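# Carry the cart's bin to a desk with the bottle inside

## Task

Lift the bin off the cart and set it down on any one of the desks so that the refill bottle ends up standing upright inside it. The cart must still be upright at the end. If the bin, the refill bottle or any other container touches the floor, the task fails. If the robot falls over or is left tilted, the task fails.

## Robot and tools

ROBOT. A LinearBot: a base that can drive in any direction, a column about 1.7 m tall, and a carriage that slides up and down it (lift_m). The carriage holds two six-joint arms, left and right, and each ends in a five-finger hand. The arm bases sit about 0.57 m + lift_m above the floor, and parts of the carriage hang roughly 0.15 m below that. A hand point reaches up to 0.78 m from its shoulder but only about 0.4 m below its arm base. Straight fingers add 0.07 m. The parked pose for an arm is joints 1-6 = 0, 0.05, 0.05, 1.45, 0, 0, which makes the robot about 0.85 m wide and 0.65 m long. There are three cameras. carriage_camera faces forward, tilted about 20 degrees down. left_wrist_camera and right_wrist_camera sit on the little-finger side of each wrist and look at that hand's point.

FRAMES. All positions are in metres. In the base frame the origin is on the floor under the base centre, with x forward, y left and z up. The left_hand and right_hand readings give each hand point in this frame. The true hand is often lower than the reading, especially at long reach or under load: 1 kg can sink a level hand by 7-25 cm. The odometry frame is the base frame as it was at scene start. base_odometry counts wheel turns, so slip shows up as travel. Its heading is in rad, left positive, from -3.142 to 3.142.

move: one action per call. The action is made of base and/or joints, plus optional speeds and min_time_s.
- base is a dict with exactly one key, and the value is an offset from where the base was last reported. translate_m runs -2 to 2 m, forward positive. strafe_m runs -2 to 2 m, left positive. rotate_rad runs -6.3 to 6.3, counter-clockwise (left) positive.
- joints is a dict of absolute targets, one number per named key, in any subset. lift_m: 0 to 1 m. For each side, <side>_joint1_rad through <side>_joint6_rad, in rad:
  - joint1: -2.617 to 3.054; yaw about vertical, 0 = forward, + = left.
  - joint2: 0 to 3.141; shoulder, 0 = upper arm back and level, 1.57 = upright, 3.14 = forward and level.
  - joint3: 0 to 3.141; elbow, 0 = folded, 3.14 = straight.
  - joint4: -1.57 to 1.57; wrist pitch, + raises the fingertips.
  - joint5: -1.57 to 1.57; wrist yaw, + swings the fingertips right, the opposite of joint1.
  - joint6: -2.094 to 2.094; roll, + is clockwise as seen from the forearm.
  With joints 5 and 6 at 0, a level hand has its palm facing down.
- Hand keys, all from -1 to 1. <side>_hand_little, _ring, _middle, _index and _thumb_bend: +1 = straight/open, -1 = curled. <side>_hand_thumb_turn: +1 = beside the palm, -1 = opposite the fingers. <side>_hand_force_limit (-1 to 1) sets the stopping force, roughly 0 to 10 N, or up to 15 N for the thumb motors. <side>_hand_speed (-0.96 to 1) reaches full speed from +0.48 upward. At scene start the force limit is 0 and the speed is -0.8. For a soft grip use a speed of -0.94 or below.
- speeds caps top speed for this action only. translate_m and strafe_m: 0.02-0.5 m/s. rotate_rad: 0.05-1.57 rad/s. lift_m: 0.08-0.27 m/s, default 0.25. The others default to their maximum.
- min_time_s (0.1-8 s) is the shortest time any arm motion in the action may take. If it is too short the arm is rushed and a stretched arm can overshoot by about 15 degrees. A value of 2 or more keeps hand paths straighter.
- cameras is a list of names, or ["all"]; [] gives none. If omitted, a call with no action gets all cameras and a call with an action gets none.
- blocking: true or omitted waits until everything is at rest. false returns within about 0.5 s.
An action lasts 15 s at most, and a move ends with time_out after 14 s.

A finger motor only starts when its target changes by 0.002 or more. It stops at the target or when it hits the force limit, then locks. To grip harder, raise the force limit and send a target further closed than the current reading. With the thumb turned in front of the palm, the hand can wrap objects 0.035-0.065 m thick, or handles down to about 0.025 m.

RESULTS. The move line says done, or else the worst status among the motions. base_status and joint_status report done, moving, off_target (possibly still pushing), contact_stop, time_out, stopped, not_followed (the self-collision check withheld the targets) or limit_stop_at_motor_heat. The pictures line gives the order of the images. <side>_hand_stopped_by gives six words in the order little, ring, middle, index, thumb_bend, thumb_turn. Each word is one of moving, target, force, stalled or fault. Load readings are in N at the fingertip and are positive when the finger is pushed open; a lost grip shows as loads near 0. motor_effort is a percentage, with the peak in brackets. on_its_own lists actions the robot took without being commanded. Motor temperatures are given per arm. A MOTOR HOT line appears at 75 °C. At 100 °C that arm goes limp for 30-60 s; parking it cools it. A refused call, or an unplanned contact_stop or time_out, cancels the later move, wait and finished_scene calls in the same reply.

wait: seconds (0-10) and cameras. It returns early once running moves have come to rest, and wait(0) shows an earlier non-blocking move in the line "earlier move". stop: brakes every motion. The base rolls a little before it rests, and a braked arm may keep pressing; to ease it, send that arm its current readings. zoom_image: camera plus region [x0, y0, x1, y1] in image pixels. Images are 896x504, and a region can be at most 504x504. show_instructions shows the reference pages. finished_scene (scene 1, optional) ends the scene for good, so the goal must already hold with the robot out of the picture.

CAUTIONS.
- Never let the two arms strike or press on each other; a hard press ends the scene.
- If joint2 is below 0.8, turning joint1 outward by 0.5 or more can hit the column.
- Tipping risk rises with a high carriage, stretched or loaded arms (about 1.5 kg per hand held forward), fast swings of loaded arms, sudden stops, and driving away from something held.
- Do not reverse under a desk edge.
- After a contact_stop, back off about 0.2 m.
- Place things gently rather than dropping them, do not slam into furniture, and park idle arms to avoid overheating.

Each tool is called as name([rows], argument=value, ...), one row to a line, values as JSON.

Reference images:

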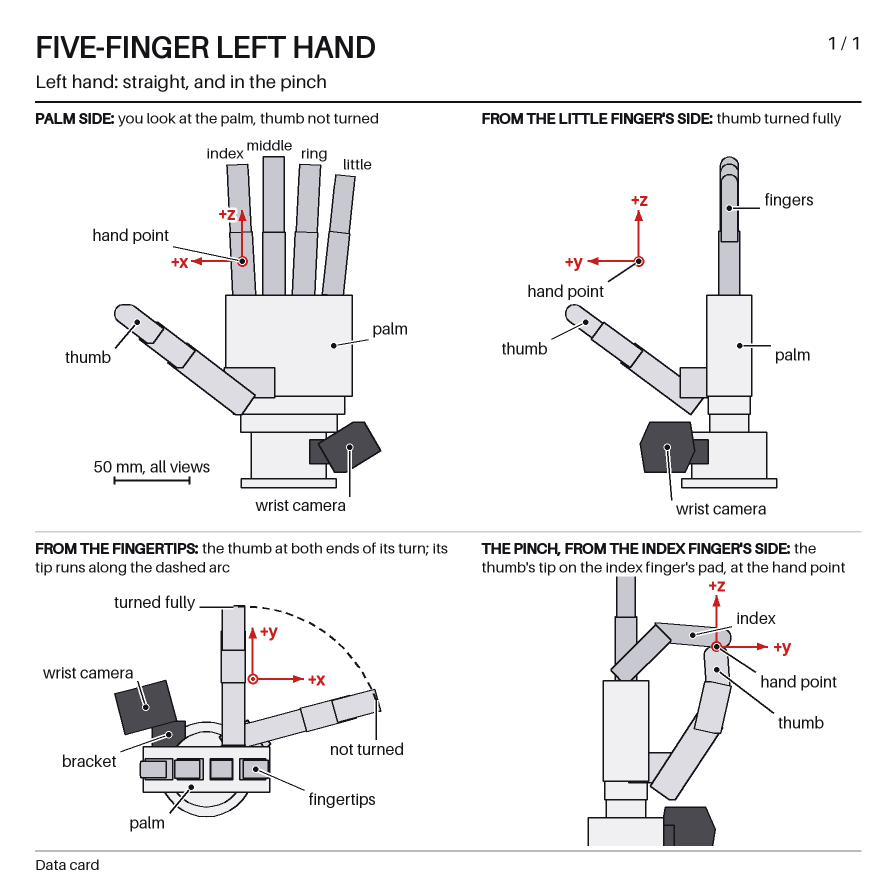

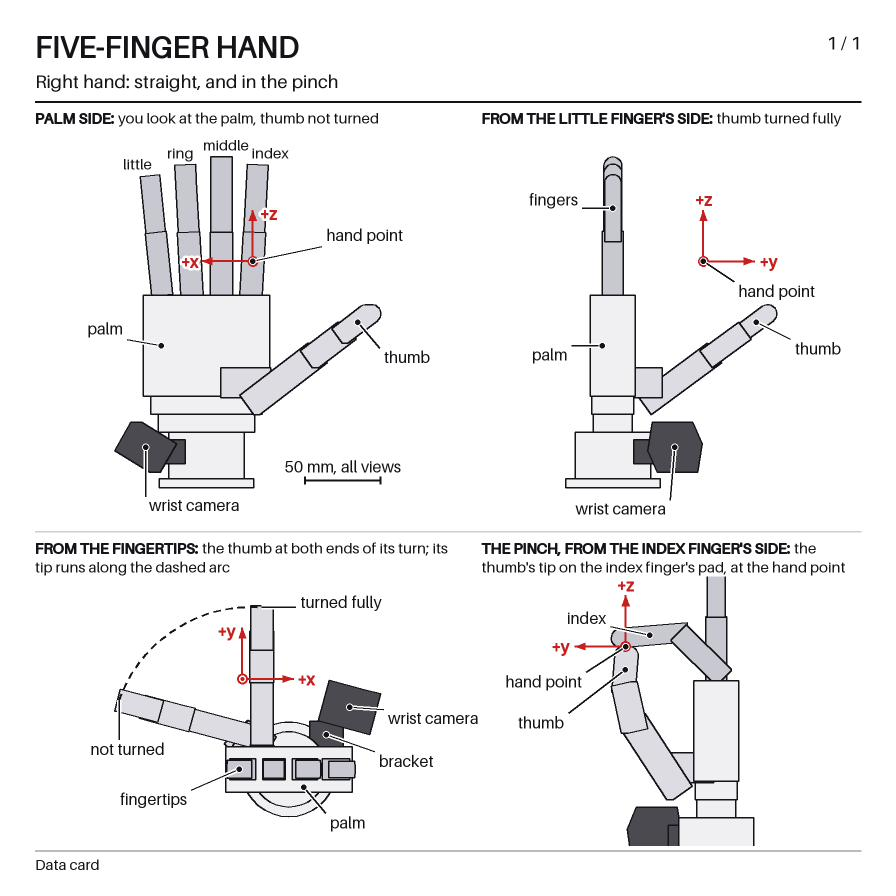

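## Session

move(cameras=["all"])

Scene clock: 0.00 s.
Joint torques (N m): no reading
Motor temperatures (°C): left_arm=[28 28 30 28 25 27] | right_arm=[25 32 29 28 28 28]
base_odometry: x=+0.000 y=+0.000 heading=+0.000
base_status: not commanded
joint_positions: lift_m=+0.300 left_joint1_rad=+0.017 left_joint2_rad=+0.063 left_joint3_rad=+0.041 left_joint4_rad=+1.425 left_joint5_rad=-0.037 left_joint6_rad=+0.043 right_joint1_rad=+0.012 right_joint2_rad=+0.056 right_joint3_rad=+0.059 right_joint4_rad=+1.458 right_joint5_rad=+0.036 right_joint6_rad=-0.007 left_hand_little=+1.000 left_hand_ring=+1.000 left_hand_middle=+1.000 left_hand_index=+1.000 left_hand_thumb_turn=+1.000 left_hand_thumb_bend=+1.000 left_hand_force_limit=+0.000 left_hand_speed=-0.800 right_hand_little=+1.000 right_hand_ring=+1.000 right_hand_middle=+1.000 right_hand_index=+1.000 right_hand_thumb_turn=+1.000 right_hand_thumb_bend=+1.000 right_hand_force_limit=+0.000 right_hand_speed=-0.800
joint_status: not commanded
left_hand_stopped_by: target,target,target,target,target,target
right_hand_stopped_by: target,target,target,target,target,target
left_little_load_n: 0.0
left_ring_load_n: 0.0
left_middle_load_n: 0.0
left_index_load_n: 0.0
left_thumb_bend_load_n: 0.0
left_thumb_turn_load_n: 0.0
right_little_load_n: 0.0
right_ring_load_n: 0.0
right_middle_load_n: 0.0
right_index_load_n: 0.0
right_thumb_bend_load_n: 0.0
right_thumb_turn_load_n: 0.0
motor_effort: lift_m=+36 drive_wheels=-2
left_hand: x=+0.3238 y=+0.2941 z=+1.3293 quat_wxyz=(+0.726, -0.072, +0.047, -0.682) (m; base frame)
right_hand: x=+0.3058 y=-0.2886 z=+1.3393 quat_wxyz=(+0.707, -0.027, +0.051, -0.705) (m; base frame)
pictures: carriage_camera, left_wrist_camera, right_wrist_camera

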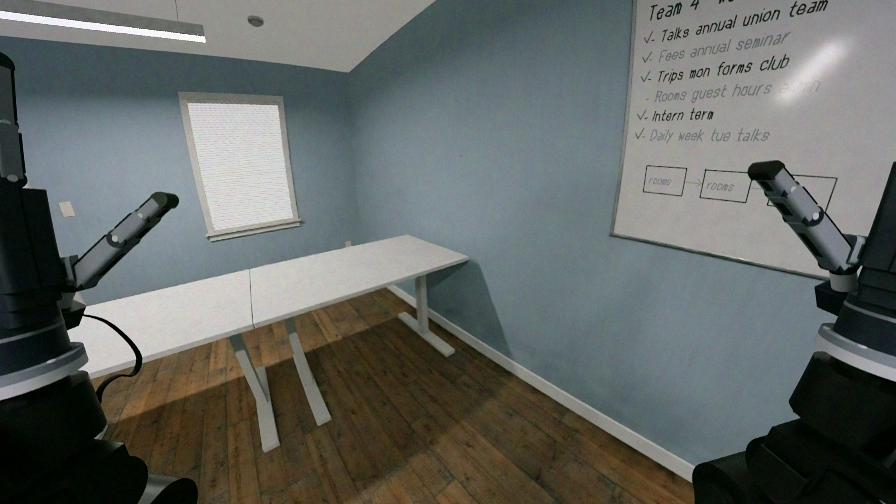

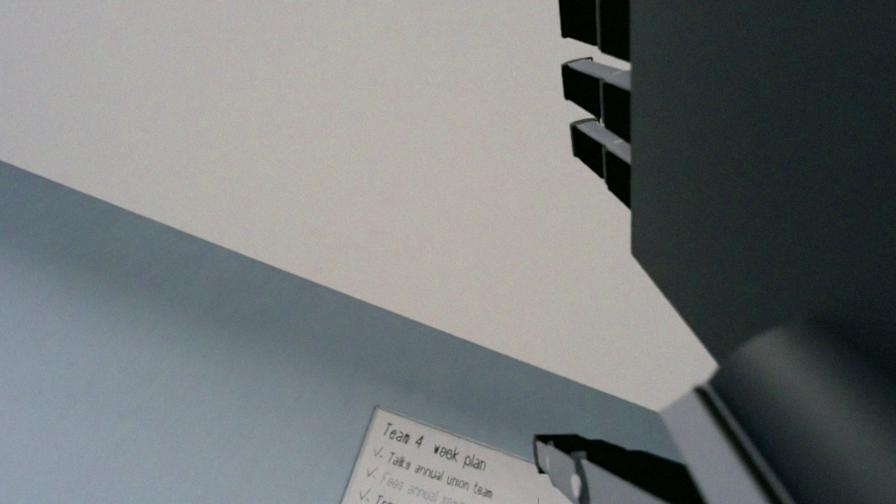

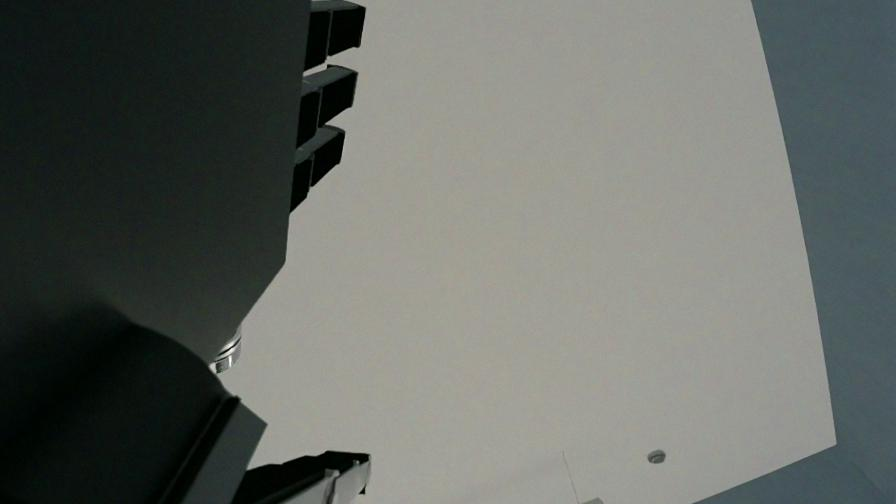

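move(base={"rotate_rad": 1.2}, speeds={"rotate_rad": 0.8}, cameras=["carriage_camera"])

move(base={"rotate_rad": 1.4}, speeds={"rotate_rad": 0.8}, cameras=["carriage_camera"])

move(base={"rotate_rad": 1.4}, speeds={"rotate_rad": 0.8}, cameras=["carriage_camera"])

Scene clock: 3.20 s.
Joint torques (N m): left_arm=[-0.23 3.33 6.48 0.16 0.1 -0.23] | right_arm=[-0.18 4.71 6.11 -0.21 0.02 0.08]
move: done
base_odometry: x=+0.000 y=+0.000 heading=+1.200
base_status: done
joint_positions: lift_m=+0.300 left_joint1_rad=+0.017 left_joint2_rad=+0.063 left_joint3_rad=+0.041 left_joint4_rad=+1.425 left_joint5_rad=-0.037 left_joint6_rad=+0.043 right_joint1_rad=+0.012 right_joint2_rad=+0.056 right_joint3_rad=+0.059 right_joint4_rad=+1.458 right_joint5_rad=+0.036 right_joint6_rad=-0.007 left_hand_little=+1.000 left_hand_ring=+1.000 left_hand_middle=+1.000 left_hand_index=+1.000 left_hand_thumb_turn=+1.000 left_hand_thumb_bend=+1.000 left_hand_force_limit=+0.000 left_hand_speed=-0.800 right_hand_little=+1.000 right_hand_ring=+1.000 right_hand_middle=+1.000 right_hand_index=+1.000 right_hand_thumb_turn=+1.000 right_hand_thumb_bend=+1.000 right_hand_force_limit=+0.000 right_hand_speed=-0.800
joint_status: not commanded
left_hand_stopped_by: target,target,target,target,target,target
right_hand_stopped_by: target,target,target,target,target,target
left_little_load_n: 0.0
left_ring_load_n: 0.0
left_middle_load_n: 0.0
left_index_load_n: 0.0
left_thumb_bend_load_n: 0.0
left_thumb_turn_load_n: 0.0
right_little_load_n: 0.0
right_ring_load_n: 0.0
right_middle_load_n: 0.0
right_index_load_n: 0.0
right_thumb_bend_load_n: 0.0
right_thumb_turn_load_n: 0.0
motor_effort: lift_m=+36(36) drive_wheels=+2(13)
left_hand: x=+0.3238 y=+0.2941 z=+1.3293 quat_wxyz=(+0.726, -0.072, +0.047, -0.682) (m; base frame)
right_hand: x=+0.3058 y=-0.2886 z=+1.3393 quat_wxyz=(+0.707, -0.027, +0.051, -0.705) (m; base frame)
pictures: carriage_camera

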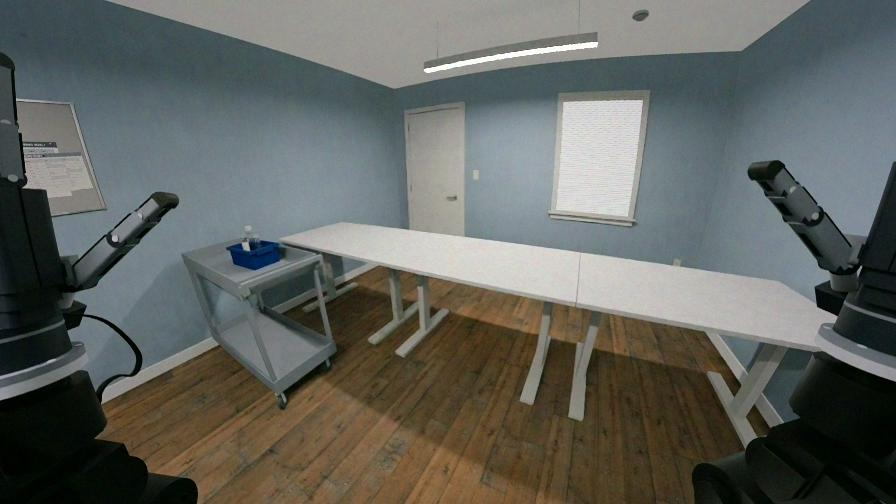

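Scene clock: 6.27 s.
Joint torques (N m): left_arm=[-0.23 3.34 6.46 0.16 0.1 -0.24] | right_arm=[-0.21 4.77 6.23 -0.2 0.03 0.09]
move: done
base_odometry: x=+0.000 y=+0.000 heading=+2.599
base_status: done
joint_positions: lift_m=+0.300 left_joint1_rad=+0.017 left_joint2_rad=+0.063 left_joint3_rad=+0.041 left_joint4_rad=+1.425 left_joint5_rad=-0.037 left_joint6_rad=+0.043 right_joint1_rad=+0.012 right_joint2_rad=+0.056 right_joint3_rad=+0.059 right_joint4_rad=+1.458 right_joint5_rad=+0.036 right_joint6_rad=-0.007 left_hand_little=+1.000 left_hand_ring=+1.000 left_hand_middle=+1.000 left_hand_index=+1.000 left_hand_thumb_turn=+1.000 left_hand_thumb_bend=+1.000 left_hand_force_limit=+0.000 left_hand_speed=-0.800 right_hand_little=+1.000 right_hand_ring=+1.000 right_hand_middle=+1.000 right_hand_index=+1.000 right_hand_thumb_turn=+1.000 right_hand_thumb_bend=+1.000 right_hand_force_limit=+0.000 right_hand_speed=-0.800
joint_status: not commanded
left_hand_stopped_by: target,target,target,target,target,target
right_hand_stopped_by: target,target,target,target,target,target
left_little_load_n: 0.0
left_ring_load_n: 0.0
left_middle_load_n: 0.0
left_index_load_n: 0.0
left_thumb_bend_load_n: -0.5
left_thumb_turn_load_n: -0.5
right_little_load_n: 0.0
right_ring_load_n: 0.0
right_middle_load_n: 0.0
right_index_load_n: 0.0
right_thumb_bend_load_n: 0.0
right_thumb_turn_load_n: 0.0
motor_effort: lift_m=+36(37) drive_wheels=+5(15)
left_hand: x=+0.3238 y=+0.2941 z=+1.3293 quat_wxyz=(+0.726, -0.072, +0.047, -0.682) (m; base frame)
right_hand: x=+0.3058 y=-0.2886 z=+1.3393 quat_wxyz=(+0.707, -0.027, +0.051, -0.705) (m; base frame)
pictures: carriage_camera

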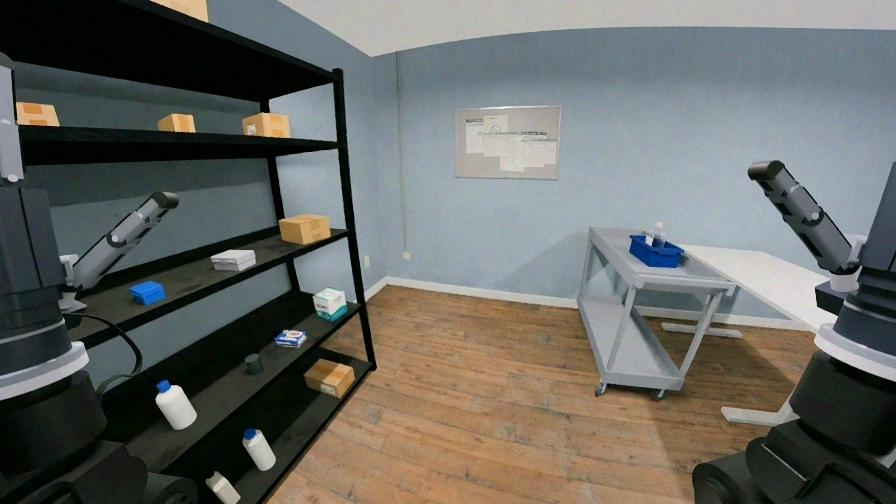

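Scene clock: 9.33 s.
Joint torques (N m): left_arm=[-0.21 3.34 6.49 0.15 0.11 -0.23] | right_arm=[-0.16 4.71 6.17 -0.22 0 0.08]
move: done
base_odometry: x=+0.000 y=+0.000 heading=-2.284
base_status: done
joint_positions: lift_m=+0.300 left_joint1_rad=+0.017 left_joint2_rad=+0.063 left_joint3_rad=+0.041 left_joint4_rad=+1.425 left_joint5_rad=-0.037 left_joint6_rad=+0.043 right_joint1_rad=+0.012 right_joint2_rad=+0.056 right_joint3_rad=+0.059 right_joint4_rad=+1.458 right_joint5_rad=+0.036 right_joint6_rad=-0.007 left_hand_little=+1.000 left_hand_ring=+1.000 left_hand_middle=+1.000 left_hand_index=+1.000 left_hand_thumb_turn=+1.000 left_hand_thumb_bend=+1.000 left_hand_force_limit=+0.000 left_hand_speed=-0.800 right_hand_little=+1.000 right_hand_ring=+1.000 right_hand_middle=+1.000 right_hand_index=+1.000 right_hand_thumb_turn=+1.000 right_hand_thumb_bend=+1.000 right_hand_force_limit=+0.000 right_hand_speed=-0.800
joint_status: not commanded
left_hand_stopped_by: target,target,target,target,target,target
right_hand_stopped_by: target,target,target,target,target,target
left_little_load_n: 0.0
left_ring_load_n: 0.0
left_middle_load_n: 0.0
left_index_load_n: 0.0
left_thumb_bend_load_n: 0.0
left_thumb_turn_load_n: 0.0
right_little_load_n: 0.0
right_ring_load_n: 0.0
right_middle_load_n: 0.0
right_index_load_n: 0.0
right_thumb_bend_load_n: 0.0
right_thumb_turn_load_n: -0.5
motor_effort: lift_m=+36(36) drive_wheels=+0(13)
left_hand: x=+0.3238 y=+0.2941 z=+1.3293 quat_wxyz=(+0.726, -0.072, +0.047, -0.682) (m; base frame)
right_hand: x=+0.3058 y=-0.2886 z=+1.3393 quat_wxyz=(+0.707, -0.027, +0.051, -0.705) (m; base frame)
pictures: carriage_camera

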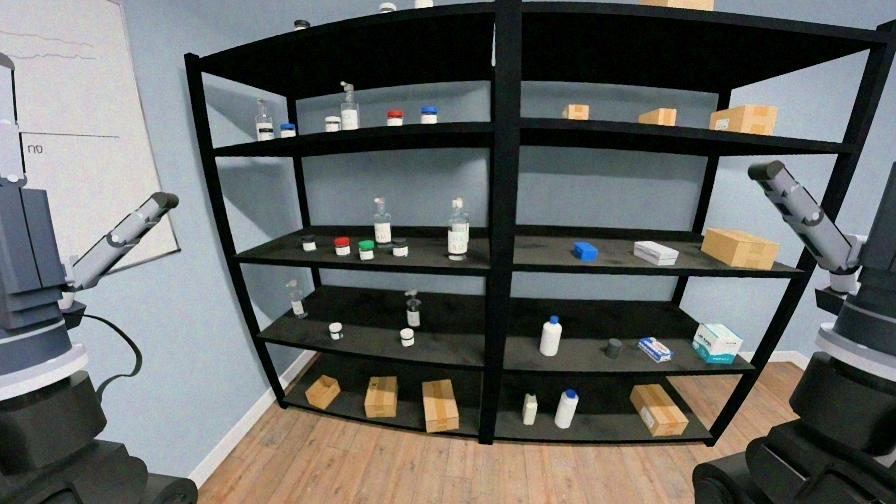

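move(base={"rotate_rad": -2.1}, speeds={"rotate_rad": 0.8}, cameras=["carriage_camera"])

zoom_image(camera="carriage_camera", region=[330, 180, 580, 380])

Scene clock: 13.60 s.
Joint torques (N m): left_arm=[-0.23 3.32 6.5 0.16 0.1 -0.23] | right_arm=[-0.12 4.71 6.16 -0.22 0.03 0.07]
move: done
base_odometry: x=+0.000 y=+0.000 heading=+1.899
base_status: done
joint_positions: lift_m=+0.300 left_joint1_rad=+0.017 left_joint2_rad=+0.063 left_joint3_rad=+0.041 left_joint4_rad=+1.426 left_joint5_rad=-0.037 left_joint6_rad=+0.043 right_joint1_rad=+0.012 right_joint2_rad=+0.056 right_joint3_rad=+0.059 right_joint4_rad=+1.458 right_joint5_rad=+0.036 right_joint6_rad=-0.007 left_hand_little=+1.000 left_hand_ring=+1.000 left_hand_middle=+1.000 left_hand_index=+1.000 left_hand_thumb_turn=+1.000 left_hand_thumb_bend=+1.000 left_hand_force_limit=+0.000 left_hand_speed=-0.800 right_hand_little=+1.000 right_hand_ring=+1.000 right_hand_middle=+1.000 right_hand_index=+1.000 right_hand_thumb_turn=+1.000 right_hand_thumb_bend=+1.000 right_hand_force_limit=+0.000 right_hand_speed=-0.800
joint_status: not commanded
left_hand_stopped_by: target,target,target,target,target,target
right_hand_stopped_by: target,target,target,target,target,target
left_little_load_n: 0.0
left_ring_load_n: 0.0
left_middle_load_n: 0.0
left_index_load_n: 0.0
left_thumb_bend_load_n: 0.0
left_thumb_turn_load_n: 0.0
right_little_load_n: 0.0
right_ring_load_n: 0.0
right_middle_load_n: 0.0
right_index_load_n: 0.0
right_thumb_bend_load_n: 0.0
right_thumb_turn_load_n: 0.0
motor_effort: lift_m=+36(37) drive_wheels=+2(14)
left_hand: x=+0.3237 y=+0.2941 z=+1.3294 quat_wxyz=(+0.727, -0.072, +0.047, -0.682) (m; base frame)
right_hand: x=+0.3058 y=-0.2886 z=+1.3393 quat_wxyz=(+0.707, -0.027, +0.051, -0.705) (m; base frame)
pictures: carriage_camera

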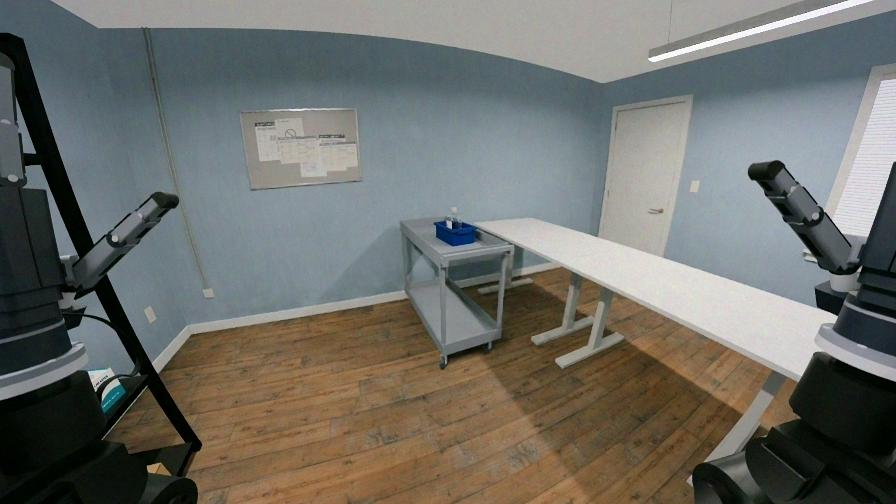

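Scaled by 2.016 from the camera's 896x504 image, which has a finer 1280x720 frame.

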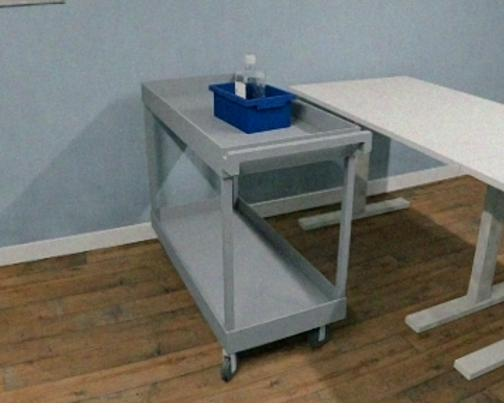

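move(base={"translate_m": 0.6}, speeds={"translate_m": 0.3}, cameras=["carriage_camera"])

zoom_image(camera="carriage_camera", region=[350, 200, 600, 400])

Scene clock: 17.93 s.
Joint torques (N m): left_arm=[-0.21 3.4 6.38 0.14 0.1 -0.22] | right_arm=[-0.21 4.7 6.17 -0.23 0.02 0.07]
move: done
base_odometry: x=-0.193 y=+0.568 heading=+1.898
base_status: done
joint_positions: lift_m=+0.300 left_joint1_rad=+0.017 left_joint2_rad=+0.063 left_joint3_rad=+0.041 left_joint4_rad=+1.426 left_joint5_rad=-0.037 left_joint6_rad=+0.043 right_joint1_rad=+0.012 right_joint2_rad=+0.056 right_joint3_rad=+0.059 right_joint4_rad=+1.458 right_joint5_rad=+0.036 right_joint6_rad=-0.007 left_hand_little=+1.000 left_hand_ring=+1.000 left_hand_middle=+1.000 left_hand_index=+1.000 left_hand_thumb_turn=+1.000 left_hand_thumb_bend=+1.000 left_hand_force_limit=+0.000 left_hand_speed=-0.800 right_hand_little=+1.000 right_hand_ring=+1.000 right_hand_middle=+1.000 right_hand_index=+1.000 right_hand_thumb_turn=+1.000 right_hand_thumb_bend=+1.000 right_hand_force_limit=+0.000 right_hand_speed=-0.800
joint_status: not commanded
left_hand_stopped_by: target,target,target,target,target,target
right_hand_stopped_by: target,target,target,target,target,target
left_little_load_n: 0.5
left_ring_load_n: 0.0
left_middle_load_n: -0.5
left_index_load_n: 0.0
left_thumb_bend_load_n: 0.0
left_thumb_turn_load_n: 0.0
right_little_load_n: 0.0
right_ring_load_n: 0.0
right_middle_load_n: 0.0
right_index_load_n: 0.0
right_thumb_bend_load_n: 0.0
right_thumb_turn_load_n: 0.0
motor_effort: lift_m=+36(36) drive_wheels=-9(17)
left_hand: x=+0.3236 y=+0.2941 z=+1.3294 quat_wxyz=(+0.727, -0.071, +0.047, -0.682) (m; base frame)
right_hand: x=+0.3058 y=-0.2886 z=+1.3393 quat_wxyz=(+0.707, -0.027, +0.051, -0.705) (m; base frame)
pictures: carriage_camera

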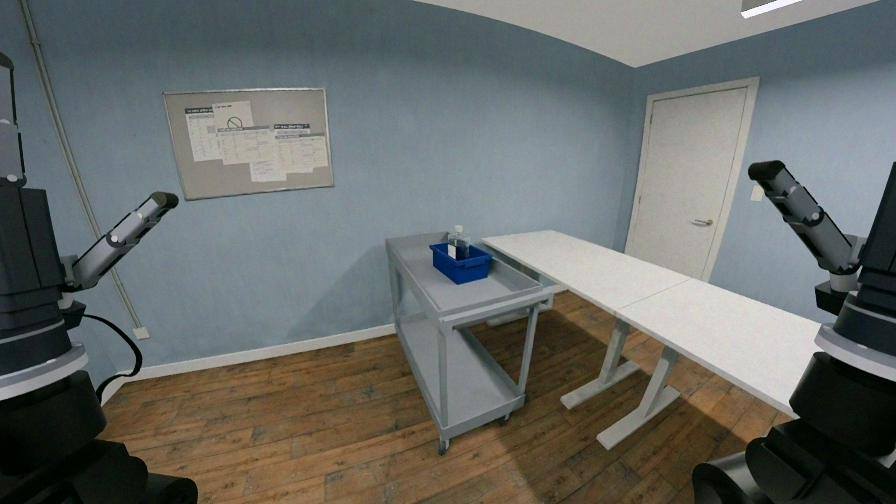

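Scaled by 2.016 from the camera's 896x504 image, which has a finer 1280x720 frame.

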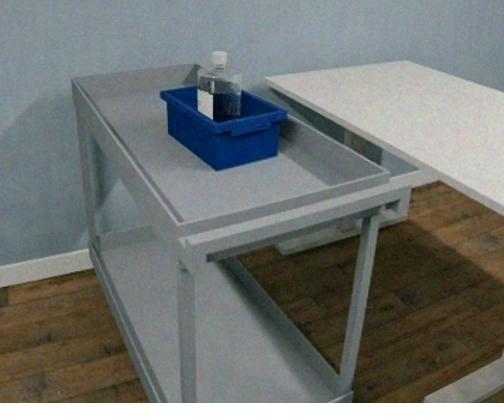

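move(base={"rotate_rad": -1.17}, speeds={"rotate_rad": 0.8}, cameras=["carriage_camera"])

move(base={"translate_m": -0.3}, speeds={"translate_m": 0.3}, joints={"lift_m": 0.45})

move(base={"strafe_m": 1.1}, speeds={"strafe_m": 0.3}, cameras=["carriage_camera"])

Scene clock: 25.87 s.
Joint torques (N m): left_arm=[-0.24 3.36 6.45 0.17 0.1 -0.22] | right_arm=[-0.16 4.75 6.15 -0.21 0.02 0.1]
move: done
base_odometry: x=-0.193 y=+0.568 heading=+0.729
base_status: done
joint_positions: lift_m=+0.300 left_joint1_rad=+0.017 left_joint2_rad=+0.063 left_joint3_rad=+0.041 left_joint4_rad=+1.426 left_joint5_rad=-0.037 left_joint6_rad=+0.043 right_joint1_rad=+0.012 right_joint2_rad=+0.056 right_joint3_rad=+0.059 right_joint4_rad=+1.458 right_joint5_rad=+0.036 right_joint6_rad=-0.007 left_hand_little=+1.000 left_hand_ring=+1.000 left_hand_middle=+1.000 left_hand_index=+1.000 left_hand_thumb_turn=+1.000 left_hand_thumb_bend=+1.000 left_hand_force_limit=+0.000 left_hand_speed=-0.800 right_hand_little=+1.000 right_hand_ring=+1.000 right_hand_middle=+1.000 right_hand_index=+1.000 right_hand_thumb_turn=+1.000 right_hand_thumb_bend=+1.000 right_hand_force_limit=+0.000 right_hand_speed=-0.800
joint_status: not commanded
left_hand_stopped_by: target,target,target,target,target,target
right_hand_stopped_by: target,target,target,target,target,target
left_little_load_n: -0.5
left_ring_load_n: 0.0
left_middle_load_n: 0.0
left_index_load_n: 0.0
left_thumb_bend_load_n: 0.0
left_thumb_turn_load_n: 0.0
right_little_load_n: 0.0
right_ring_load_n: 0.0
right_middle_load_n: 0.0
right_index_load_n: 0.0
right_thumb_bend_load_n: 0.0
right_thumb_turn_load_n: -0.5
motor_effort: lift_m=+36(36) drive_wheels=+4(12)
left_hand: x=+0.3236 y=+0.2941 z=+1.3294 quat_wxyz=(+0.727, -0.071, +0.047, -0.682) (m; base frame)
right_hand: x=+0.3058 y=-0.2886 z=+1.3393 quat_wxyz=(+0.707, -0.027, +0.051, -0.705) (m; base frame)
pictures: carriage_camera

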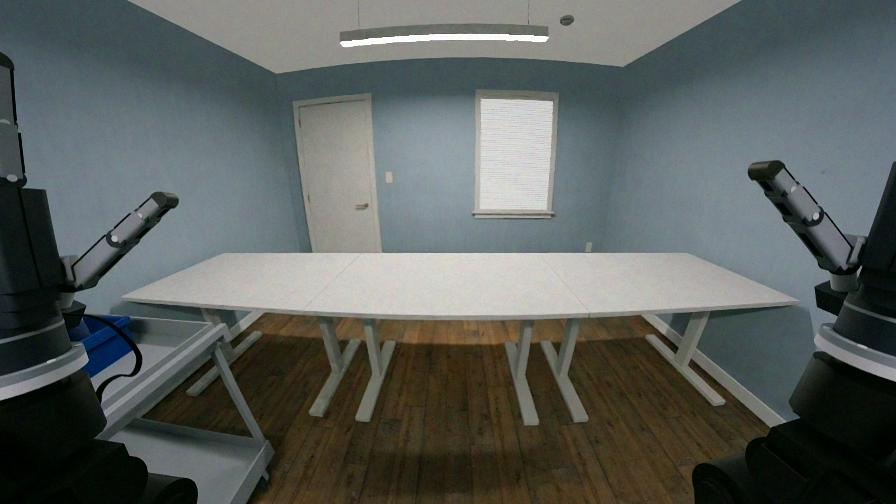

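Scene clock: 28.43 s.
Joint torques (N m): left_arm=[-0.2 3.36 6.45 0.12 0.1 -0.22] | right_arm=[-0.18 4.64 6.12 -0.21 0.03 0.08]
move: done
base_odometry: x=-0.417 y=+0.369 heading=+0.728
base_status: done
joint_positions: lift_m=+0.450 left_joint1_rad=+0.017 left_joint2_rad=+0.063 left_joint3_rad=+0.041 left_joint4_rad=+1.428 left_joint5_rad=-0.037 left_joint6_rad=+0.043 right_joint1_rad=+0.012 right_joint2_rad=+0.056 right_joint3_rad=+0.059 right_joint4_rad=+1.457 right_joint5_rad=+0.036 right_joint6_rad=-0.007 left_hand_little=+1.000 left_hand_ring=+1.000 left_hand_middle=+1.000 left_hand_index=+1.000 left_hand_thumb_turn=+1.000 left_hand_thumb_bend=+1.000 left_hand_force_limit=+0.000 left_hand_speed=-0.800 right_hand_little=+1.000 right_hand_ring=+1.000 right_hand_middle=+1.000 right_hand_index=+1.000 right_hand_thumb_turn=+1.000 right_hand_thumb_bend=+1.000 right_hand_force_limit=+0.000 right_hand_speed=-0.800
joint_status: all done
left_hand_stopped_by: target,target,target,target,target,target
right_hand_stopped_by: target,target,target,target,target,target
left_little_load_n: 0.0
left_ring_load_n: 0.0
left_middle_load_n: 0.0
left_index_load_n: 0.0
left_thumb_bend_load_n: 0.0
left_thumb_turn_load_n: 0.5
right_little_load_n: 0.0
right_ring_load_n: 0.0
right_middle_load_n: 0.0
right_index_load_n: 0.0
right_thumb_bend_load_n: 0.0
right_thumb_turn_load_n: 0.0
motor_effort: lift_m=+35(44) drive_wheels=-7(16)
left_hand: x=+0.3230 y=+0.2941 z=+1.4797 quat_wxyz=(+0.727, -0.071, +0.046, -0.682) (m; base frame)
right_hand: x=+0.3059 y=-0.2886 z=+1.4894 quat_wxyz=(+0.707, -0.027, +0.051, -0.705) (m; base frame)
pictures: none

Scene clock: 33.67 s.
Joint torques (N m): left_arm=[-0.2 3.36 6.43 0.12 0.11 -0.22] | right_arm=[-0.2 4.72 6.17 -0.19 0.02 0.09]
move: done
base_odometry: x=-1.149 y=+1.190 heading=+0.728
base_status: done
joint_positions: lift_m=+0.450 left_joint1_rad=+0.017 left_joint2_rad=+0.063 left_joint3_rad=+0.041 left_joint4_rad=+1.428 left_joint5_rad=-0.037 left_joint6_rad=+0.043 right_joint1_rad=+0.012 right_joint2_rad=+0.056 right_joint3_rad=+0.059 right_joint4_rad=+1.457 right_joint5_rad=+0.036 right_joint6_rad=-0.007 left_hand_little=+1.000 left_hand_ring=+1.000 left_hand_middle=+1.000 left_hand_index=+1.000 left_hand_thumb_turn=+1.000 left_hand_thumb_bend=+1.000 left_hand_force_limit=+0.000 left_hand_speed=-0.800 right_hand_little=+1.000 right_hand_ring=+1.000 right_hand_middle=+1.000 right_hand_index=+1.000 right_hand_thumb_turn=+1.000 right_hand_thumb_bend=+1.000 right_hand_force_limit=+0.000 right_hand_speed=-0.800
joint_status: not commanded
left_hand_stopped_by: target,target,target,target,target,target
right_hand_stopped_by: target,target,target,target,target,target
left_little_load_n: 0.0
left_ring_load_n: 0.0
left_middle_load_n: 0.0
left_index_load_n: 0.0
left_thumb_bend_load_n: 0.0
left_thumb_turn_load_n: 0.0
right_little_load_n: 0.0
right_ring_load_n: 0.0
right_middle_load_n: 0.0
right_index_load_n: 0.0
right_thumb_bend_load_n: 0.0
right_thumb_turn_load_n: 0.0
motor_effort: lift_m=+35(36) drive_wheels=+0(11)
left_hand: x=+0.3231 y=+0.2940 z=+1.4797 quat_wxyz=(+0.727, -0.071, +0.046, -0.682) (m; base frame)
right_hand: x=+0.3059 y=-0.2886 z=+1.4894 quat_wxyz=(+0.707, -0.027, +0.051, -0.705) (m; base frame)
pictures: carriage_camera
camera_calibration:
carriage_camera: T_world_to_cam=[[-0.018971, -0.999644, -0.0187674, 0.0288786], [-0.325793, 0.0239269, -0.945138, 1.4216], [0.945251, -0.0118159, -0.32613, 0.333813], [0, 0, 0, 1]] pos_world=[0.148158, -0.00120201, 1.45302]

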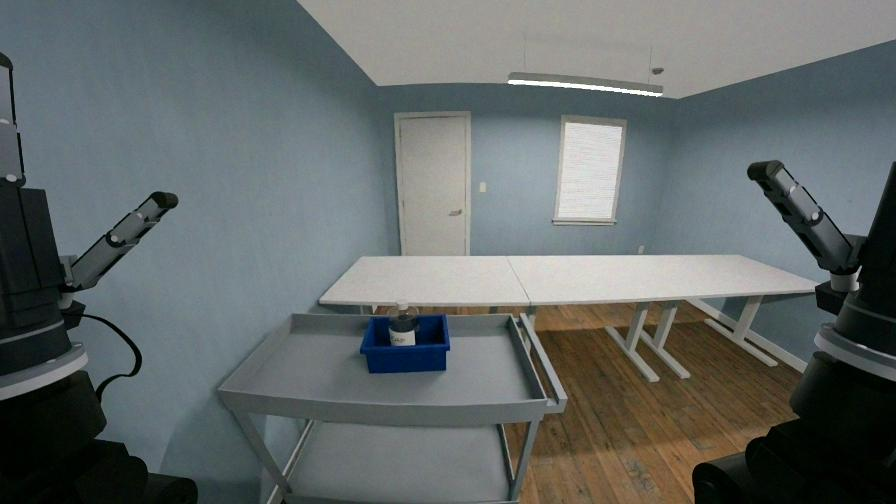

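zoom_image(camera="carriage_camera", region=[340, 290, 480, 390])

Scaled by 3.600 from the camera's 896x504 image, which has a finer 1280x720 frame.

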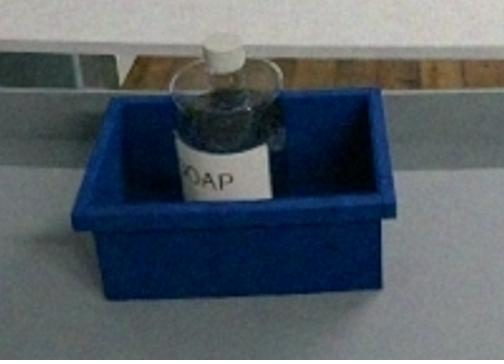

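move(base={"rotate_rad": 0.045}, joints={"lift_m": 0.62})

move(base={"strafe_m": 0.11}, speeds={"strafe_m": 0.15}, joints={"left_joint2_rad": 1.57, "left_joint3_rad": 1.57, "left_joint4_rad": -1.5, "left_joint5_rad": 0, "left_joint6_rad": -1.57, "left_joint1_rad": 0, "right_joint1_rad": 0, "right_joint2_rad": 1.57, "right_joint3_rad": 1.57, "right_joint4_rad": -1.5, "right_joint5_rad": 0, "right_joint6_rad": 1.57, "left_hand_thumb_turn": -1, "right_hand_thumb_turn": -1}, min_time_s=4, cameras=["all"])

Scene clock: 42.40 s.
Joint torques (N m): left_arm=[-0.16 3.33 6.48 0.14 0.11 -0.22] | right_arm=[-0.18 4.78 6.13 -0.21 0 0.08]
Motor temperatures (°C): left_arm=[28 30 35 28 25 27] | right_arm=[25 33 30 28 28 28]
move: done
base_odometry: x=-1.149 y=+1.190 heading=+0.773
base_status: done
joint_positions: lift_m=+0.620 left_joint1_rad=+0.017 left_joint2_rad=+0.063 left_joint3_rad=+0.041 left_joint4_rad=+1.427 left_joint5_rad=-0.037 left_joint6_rad=+0.043 right_joint1_rad=+0.012 right_joint2_rad=+0.056 right_joint3_rad=+0.059 right_joint4_rad=+1.458 right_joint5_rad=+0.036 right_joint6_rad=-0.007 left_hand_little=+1.000 left_hand_ring=+1.000 left_hand_middle=+1.000 left_hand_index=+1.000 left_hand_thumb_turn=+1.000 left_hand_thumb_bend=+1.000 left_hand_force_limit=+0.000 left_hand_speed=-0.800 right_hand_little=+1.000 right_hand_ring=+1.000 right_hand_middle=+1.000 right_hand_index=+1.000 right_hand_thumb_turn=+1.000 right_hand_thumb_bend=+1.000 right_hand_force_limit=+0.000 right_hand_speed=-0.800
joint_status: all done
left_hand_stopped_by: target,target,target,target,target,target
right_hand_stopped_by: target,target,target,target,target,target
left_little_load_n: 0.0
left_ring_load_n: 0.0
left_middle_load_n: 0.0
left_index_load_n: 0.0
left_thumb_bend_load_n: 0.0
left_thumb_turn_load_n: 0.0
right_little_load_n: 0.0
right_ring_load_n: 0.0
right_middle_load_n: 0.0
right_index_load_n: -0.5
right_thumb_bend_load_n: 0.0
right_thumb_turn_load_n: 0.0
motor_effort: lift_m=+35(43) drive_wheels=+0(9)
left_hand: x=+0.3234 y=+0.2940 z=+1.6496 quat_wxyz=(+0.727, -0.071, +0.047, -0.682) (m; base frame)
right_hand: x=+0.3058 y=-0.2886 z=+1.6594 quat_wxyz=(+0.707, -0.027, +0.051, -0.705) (m; base frame)
pictures: none

Scene clock: 48.03 s.
Joint torques (N m): left_arm=[-0.81 -4.93 8.84 0.3 0.24 -0.29] | right_arm=[-0.69 -4.86 8.35 0.3 -0.05 0.22]
move: done
base_odometry: x=-1.226 y=+1.268 heading=+0.774
base_status: done
joint_positions: lift_m=+0.620 left_joint1_rad=+0.007 left_joint2_rad=+1.564 left_joint3_rad=+1.542 left_joint4_rad=-1.491 left_joint5_rad=-0.011 left_joint6_rad=-1.564 right_joint1_rad=+0.007 right_joint2_rad=+1.559 right_joint3_rad=+1.550 right_joint4_rad=-1.483 right_joint5_rad=+0.009 right_joint6_rad=+1.557 left_hand_little=+1.000 left_hand_ring=+1.000 left_hand_middle=+1.000 left_hand_index=+1.000 left_hand_thumb_turn=-1.000 left_hand_thumb_bend=+1.000 left_hand_force_limit=+0.000 left_hand_speed=-0.800 right_hand_little=+1.000 right_hand_ring=+1.000 right_hand_middle=+1.000 right_hand_index=+1.000 right_hand_thumb_turn=-1.000 right_hand_thumb_bend=+1.000 right_hand_force_limit=+0.000 right_hand_speed=-0.800
joint_status: all done
left_hand_stopped_by: target,target,target,target,target,target
right_hand_stopped_by: target,target,target,target,target,target
left_little_load_n: 0.0
left_ring_load_n: 0.0
left_middle_load_n: 0.0
left_index_load_n: 0.0
left_thumb_bend_load_n: 0.0
left_thumb_turn_load_n: 0.0
right_little_load_n: 0.0
right_ring_load_n: 0.0
right_middle_load_n: 0.0
right_index_load_n: 0.0
right_thumb_bend_load_n: 0.0
right_thumb_turn_load_n: 0.0
motor_effort: lift_m=+35(36) drive_wheels=-6(14)
left_hand: x=+0.5259 y=+0.2572 z=+1.3749 quat_wxyz=(+0.006, -1.000, +0.000, -0.029) (m; base frame)
right_hand: x=+0.5281 y=-0.2522 z=+1.3791 quat_wxyz=(+0.039, -0.010, +0.999, -0.005) (m; base frame)
pictures: carriage_camera, left_wrist_camera, right_wrist_camera
camera_calibration:
carriage_camera: T_world_to_cam=[[-0.018971, -0.999644, -0.0187674, 0.0320672], [-0.325793, 0.0239269, -0.945138, 1.58218], [0.945251, -0.0118159, -0.32613, 0.389223], [0, 0, 0, 1]] pos_world=[0.148158, -0.00120201, 1.62292]
left_wrist_camera: T_world_to_cam=[[0.266472, 0.963691, 0.0170838, -0.406232], [0.775671, -0.224936, 0.589693, -1.16465], [0.572124, -0.143885, -0.807447, 0.961588], [0, 0, 0, 1]] pos_world=[0.461486, 0.267869, 1.47016]
right_wrist_camera: T_world_to_cam=[[-0.296825, 0.951243, -0.0838504, 0.516744], [0.766942, 0.289786, 0.572559, -1.12465], [0.568942, 0.105642, -0.815564, 0.969236], [0, 0, 0, 1]] pos_world=[0.464488, -0.268032, 1.47773]

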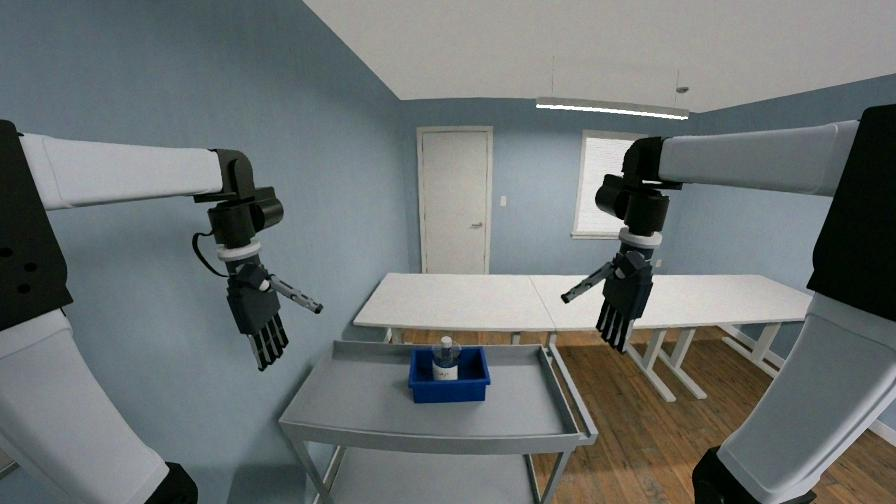

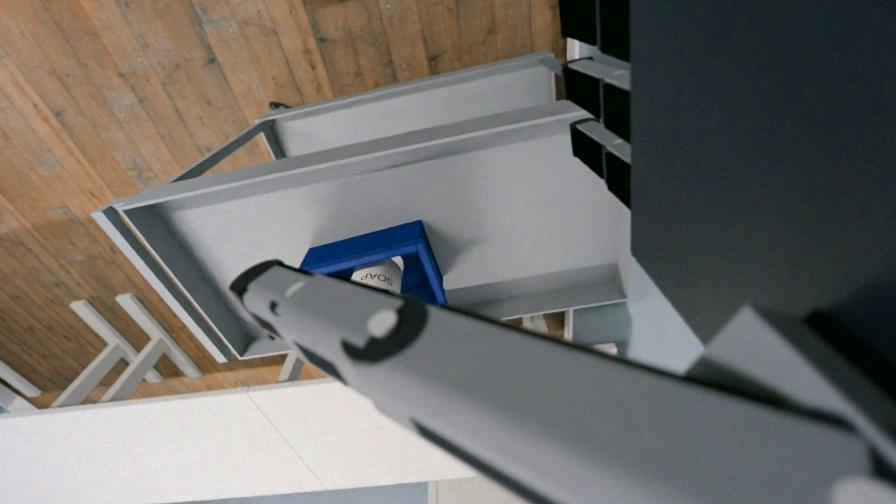

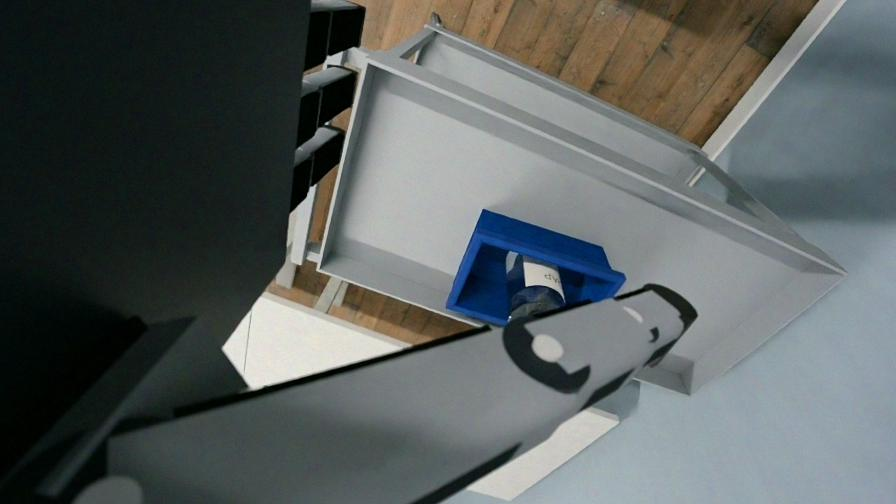

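zoom_image(camera="carriage_camera", region=[390, 320, 510, 420])

zoom_image(camera="right_wrist_camera", region=[400, 180, 680, 380])

Scaled by 4.200 from the camera's 896x504 image, which has a finer 1280x720 frame.

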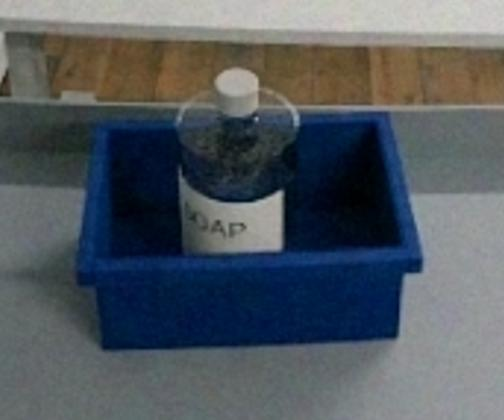

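Scaled by 1.800 from the camera's 896x504 image, which has a finer 1280x720 frame.

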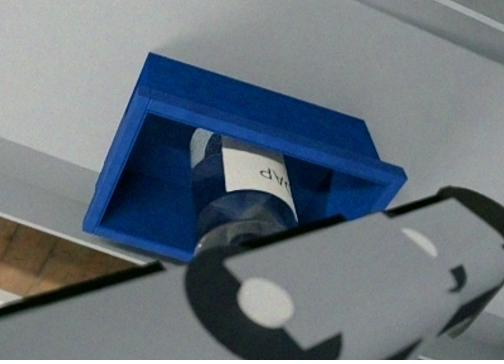

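move(base={"translate_m": 0.2}, speeds={"translate_m": 0.15}, joints={"left_joint1_rad": -0.22, "left_joint2_rad": 2.40, "left_joint3_rad": 2.25, "left_joint4_rad": -1.42, "left_joint5_rad": 0, "left_joint6_rad": -1.79, "right_joint1_rad": 0.22, "right_joint2_rad": 2.40, "right_joint3_rad": 2.25, "right_joint4_rad": -1.42, "right_joint5_rad": 0, "right_joint6_rad": 1.79}, min_time_s=3, cameras=["all"])

Scene clock: 56.37 s.
Joint torques (N m): left_arm=[-0.81 -10.91 8.75 0.32 0.24 -0.31] | right_arm=[0.32 -11.77 8.4 0.44 -0.02 0.2]
move: done
base_odometry: x=-1.083 y=+1.408 heading=+0.774
base_status: done
joint_positions: lift_m=+0.620 left_joint1_rad=-0.213 left_joint2_rad=+2.393 left_joint3_rad=+2.222 left_joint4_rad=-1.432 left_joint5_rad=-0.011 left_joint6_rad=-1.782 right_joint1_rad=+0.215 right_joint2_rad=+2.383 right_joint3_rad=+2.230 right_joint4_rad=-1.435 right_joint5_rad=+0.007 right_joint6_rad=+1.776 left_hand_little=+1.000 left_hand_ring=+1.000 left_hand_middle=+1.000 left_hand_index=+1.000 left_hand_thumb_turn=-1.000 left_hand_thumb_bend=+1.000 left_hand_force_limit=+0.000 left_hand_speed=-0.800 right_hand_little=+1.000 right_hand_ring=+1.000 right_hand_middle=+1.000 right_hand_index=+1.000 right_hand_thumb_turn=-1.000 right_hand_thumb_bend=+1.000 right_hand_force_limit=+0.000 right_hand_speed=-0.800
joint_status: all done
left_hand_stopped_by: target,target,target,target,target,target
right_hand_stopped_by: target,target,target,target,target,target
left_little_load_n: 0.0
left_ring_load_n: 0.0
left_middle_load_n: 0.0
left_index_load_n: 0.0
left_thumb_bend_load_n: 0.0
left_thumb_turn_load_n: 0.0
right_little_load_n: -0.5
right_ring_load_n: 0.0
right_middle_load_n: 0.0
right_index_load_n: 0.0
right_thumb_bend_load_n: 0.0
right_thumb_turn_load_n: 0.0
motor_effort: lift_m=+35(36) drive_wheels=-6(12)
left_hand: x=+0.6924 y=+0.1585 z=+1.2501 quat_wxyz=(+0.009, -1.000, +0.001, +0.015) (m; base frame)
right_hand: x=+0.6936 y=-0.1565 z=+1.2574 quat_wxyz=(-0.007, -0.005, +1.000, -0.005) (m; base frame)
pictures: carriage_camera, left_wrist_camera, right_wrist_camera
camera_calibration:
carriage_camera: T_world_to_cam=[[-0.018971, -0.999644, -0.0187674, 0.0320672], [-0.325793, 0.0239269, -0.945138, 1.58218], [0.945251, -0.0118159, -0.32613, 0.389223], [0, 0, 0, 1]] pos_world=[0.148158, -0.00120201, 1.62292]
left_wrist_camera: T_world_to_cam=[[0.26842, 0.963302, -0.000647392, -0.332479], [0.823643, -0.229156, 0.518749, -1.18628], [0.499563, -0.139776, -0.854927, 0.860288], [0, 0, 0, 1]] pos_world=[0.636546, 0.168683, 1.35065]
right_wrist_camera: T_world_to_cam=[[-0.292848, 0.954373, -0.0584105, 0.430339], [0.819761, 0.282048, 0.498438, -1.15432], [0.49217, 0.0980837, -0.864956, 0.879923], [0, 0, 0, 1]] pos_world=[0.639222, -0.171435, 1.36159]

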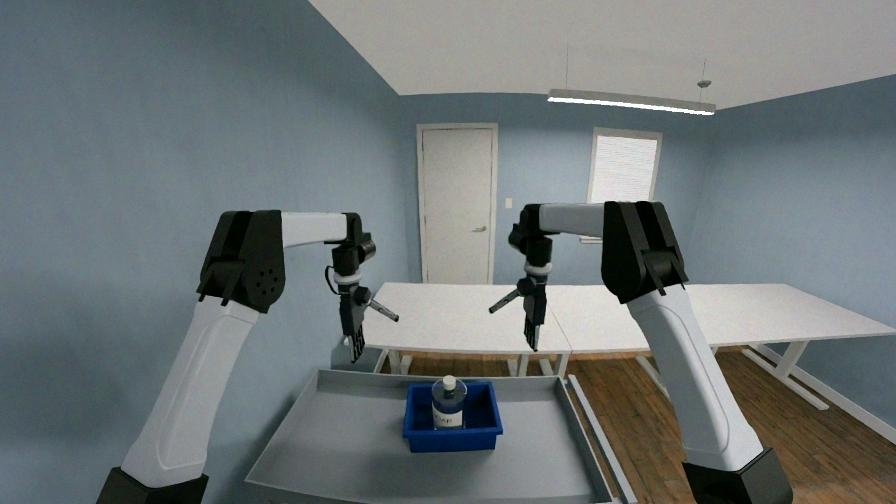

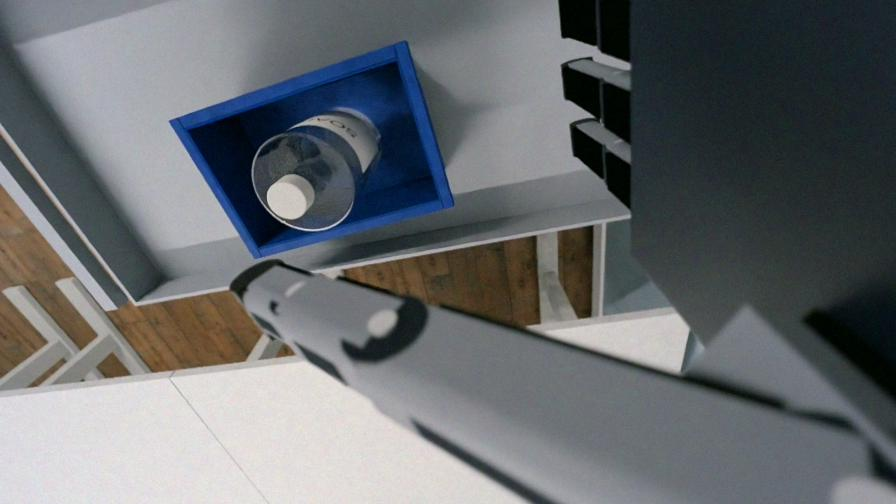

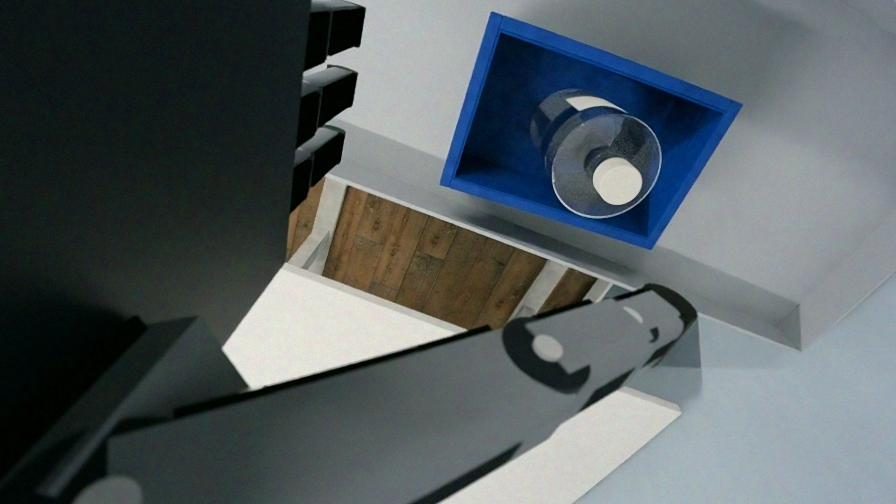

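zoom_image(camera="carriage_camera", region=[380, 340, 530, 470])

Scaled by 3.360 from the camera's 896x504 image, which has a finer 1280x720 frame.

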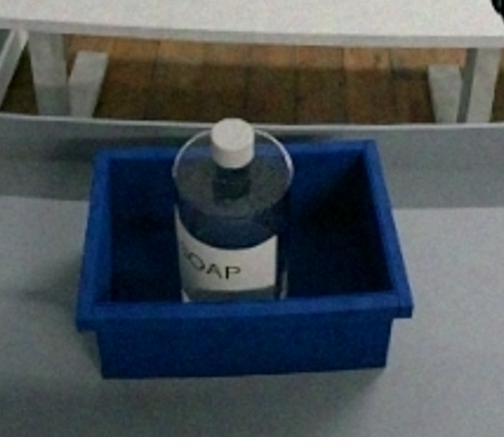

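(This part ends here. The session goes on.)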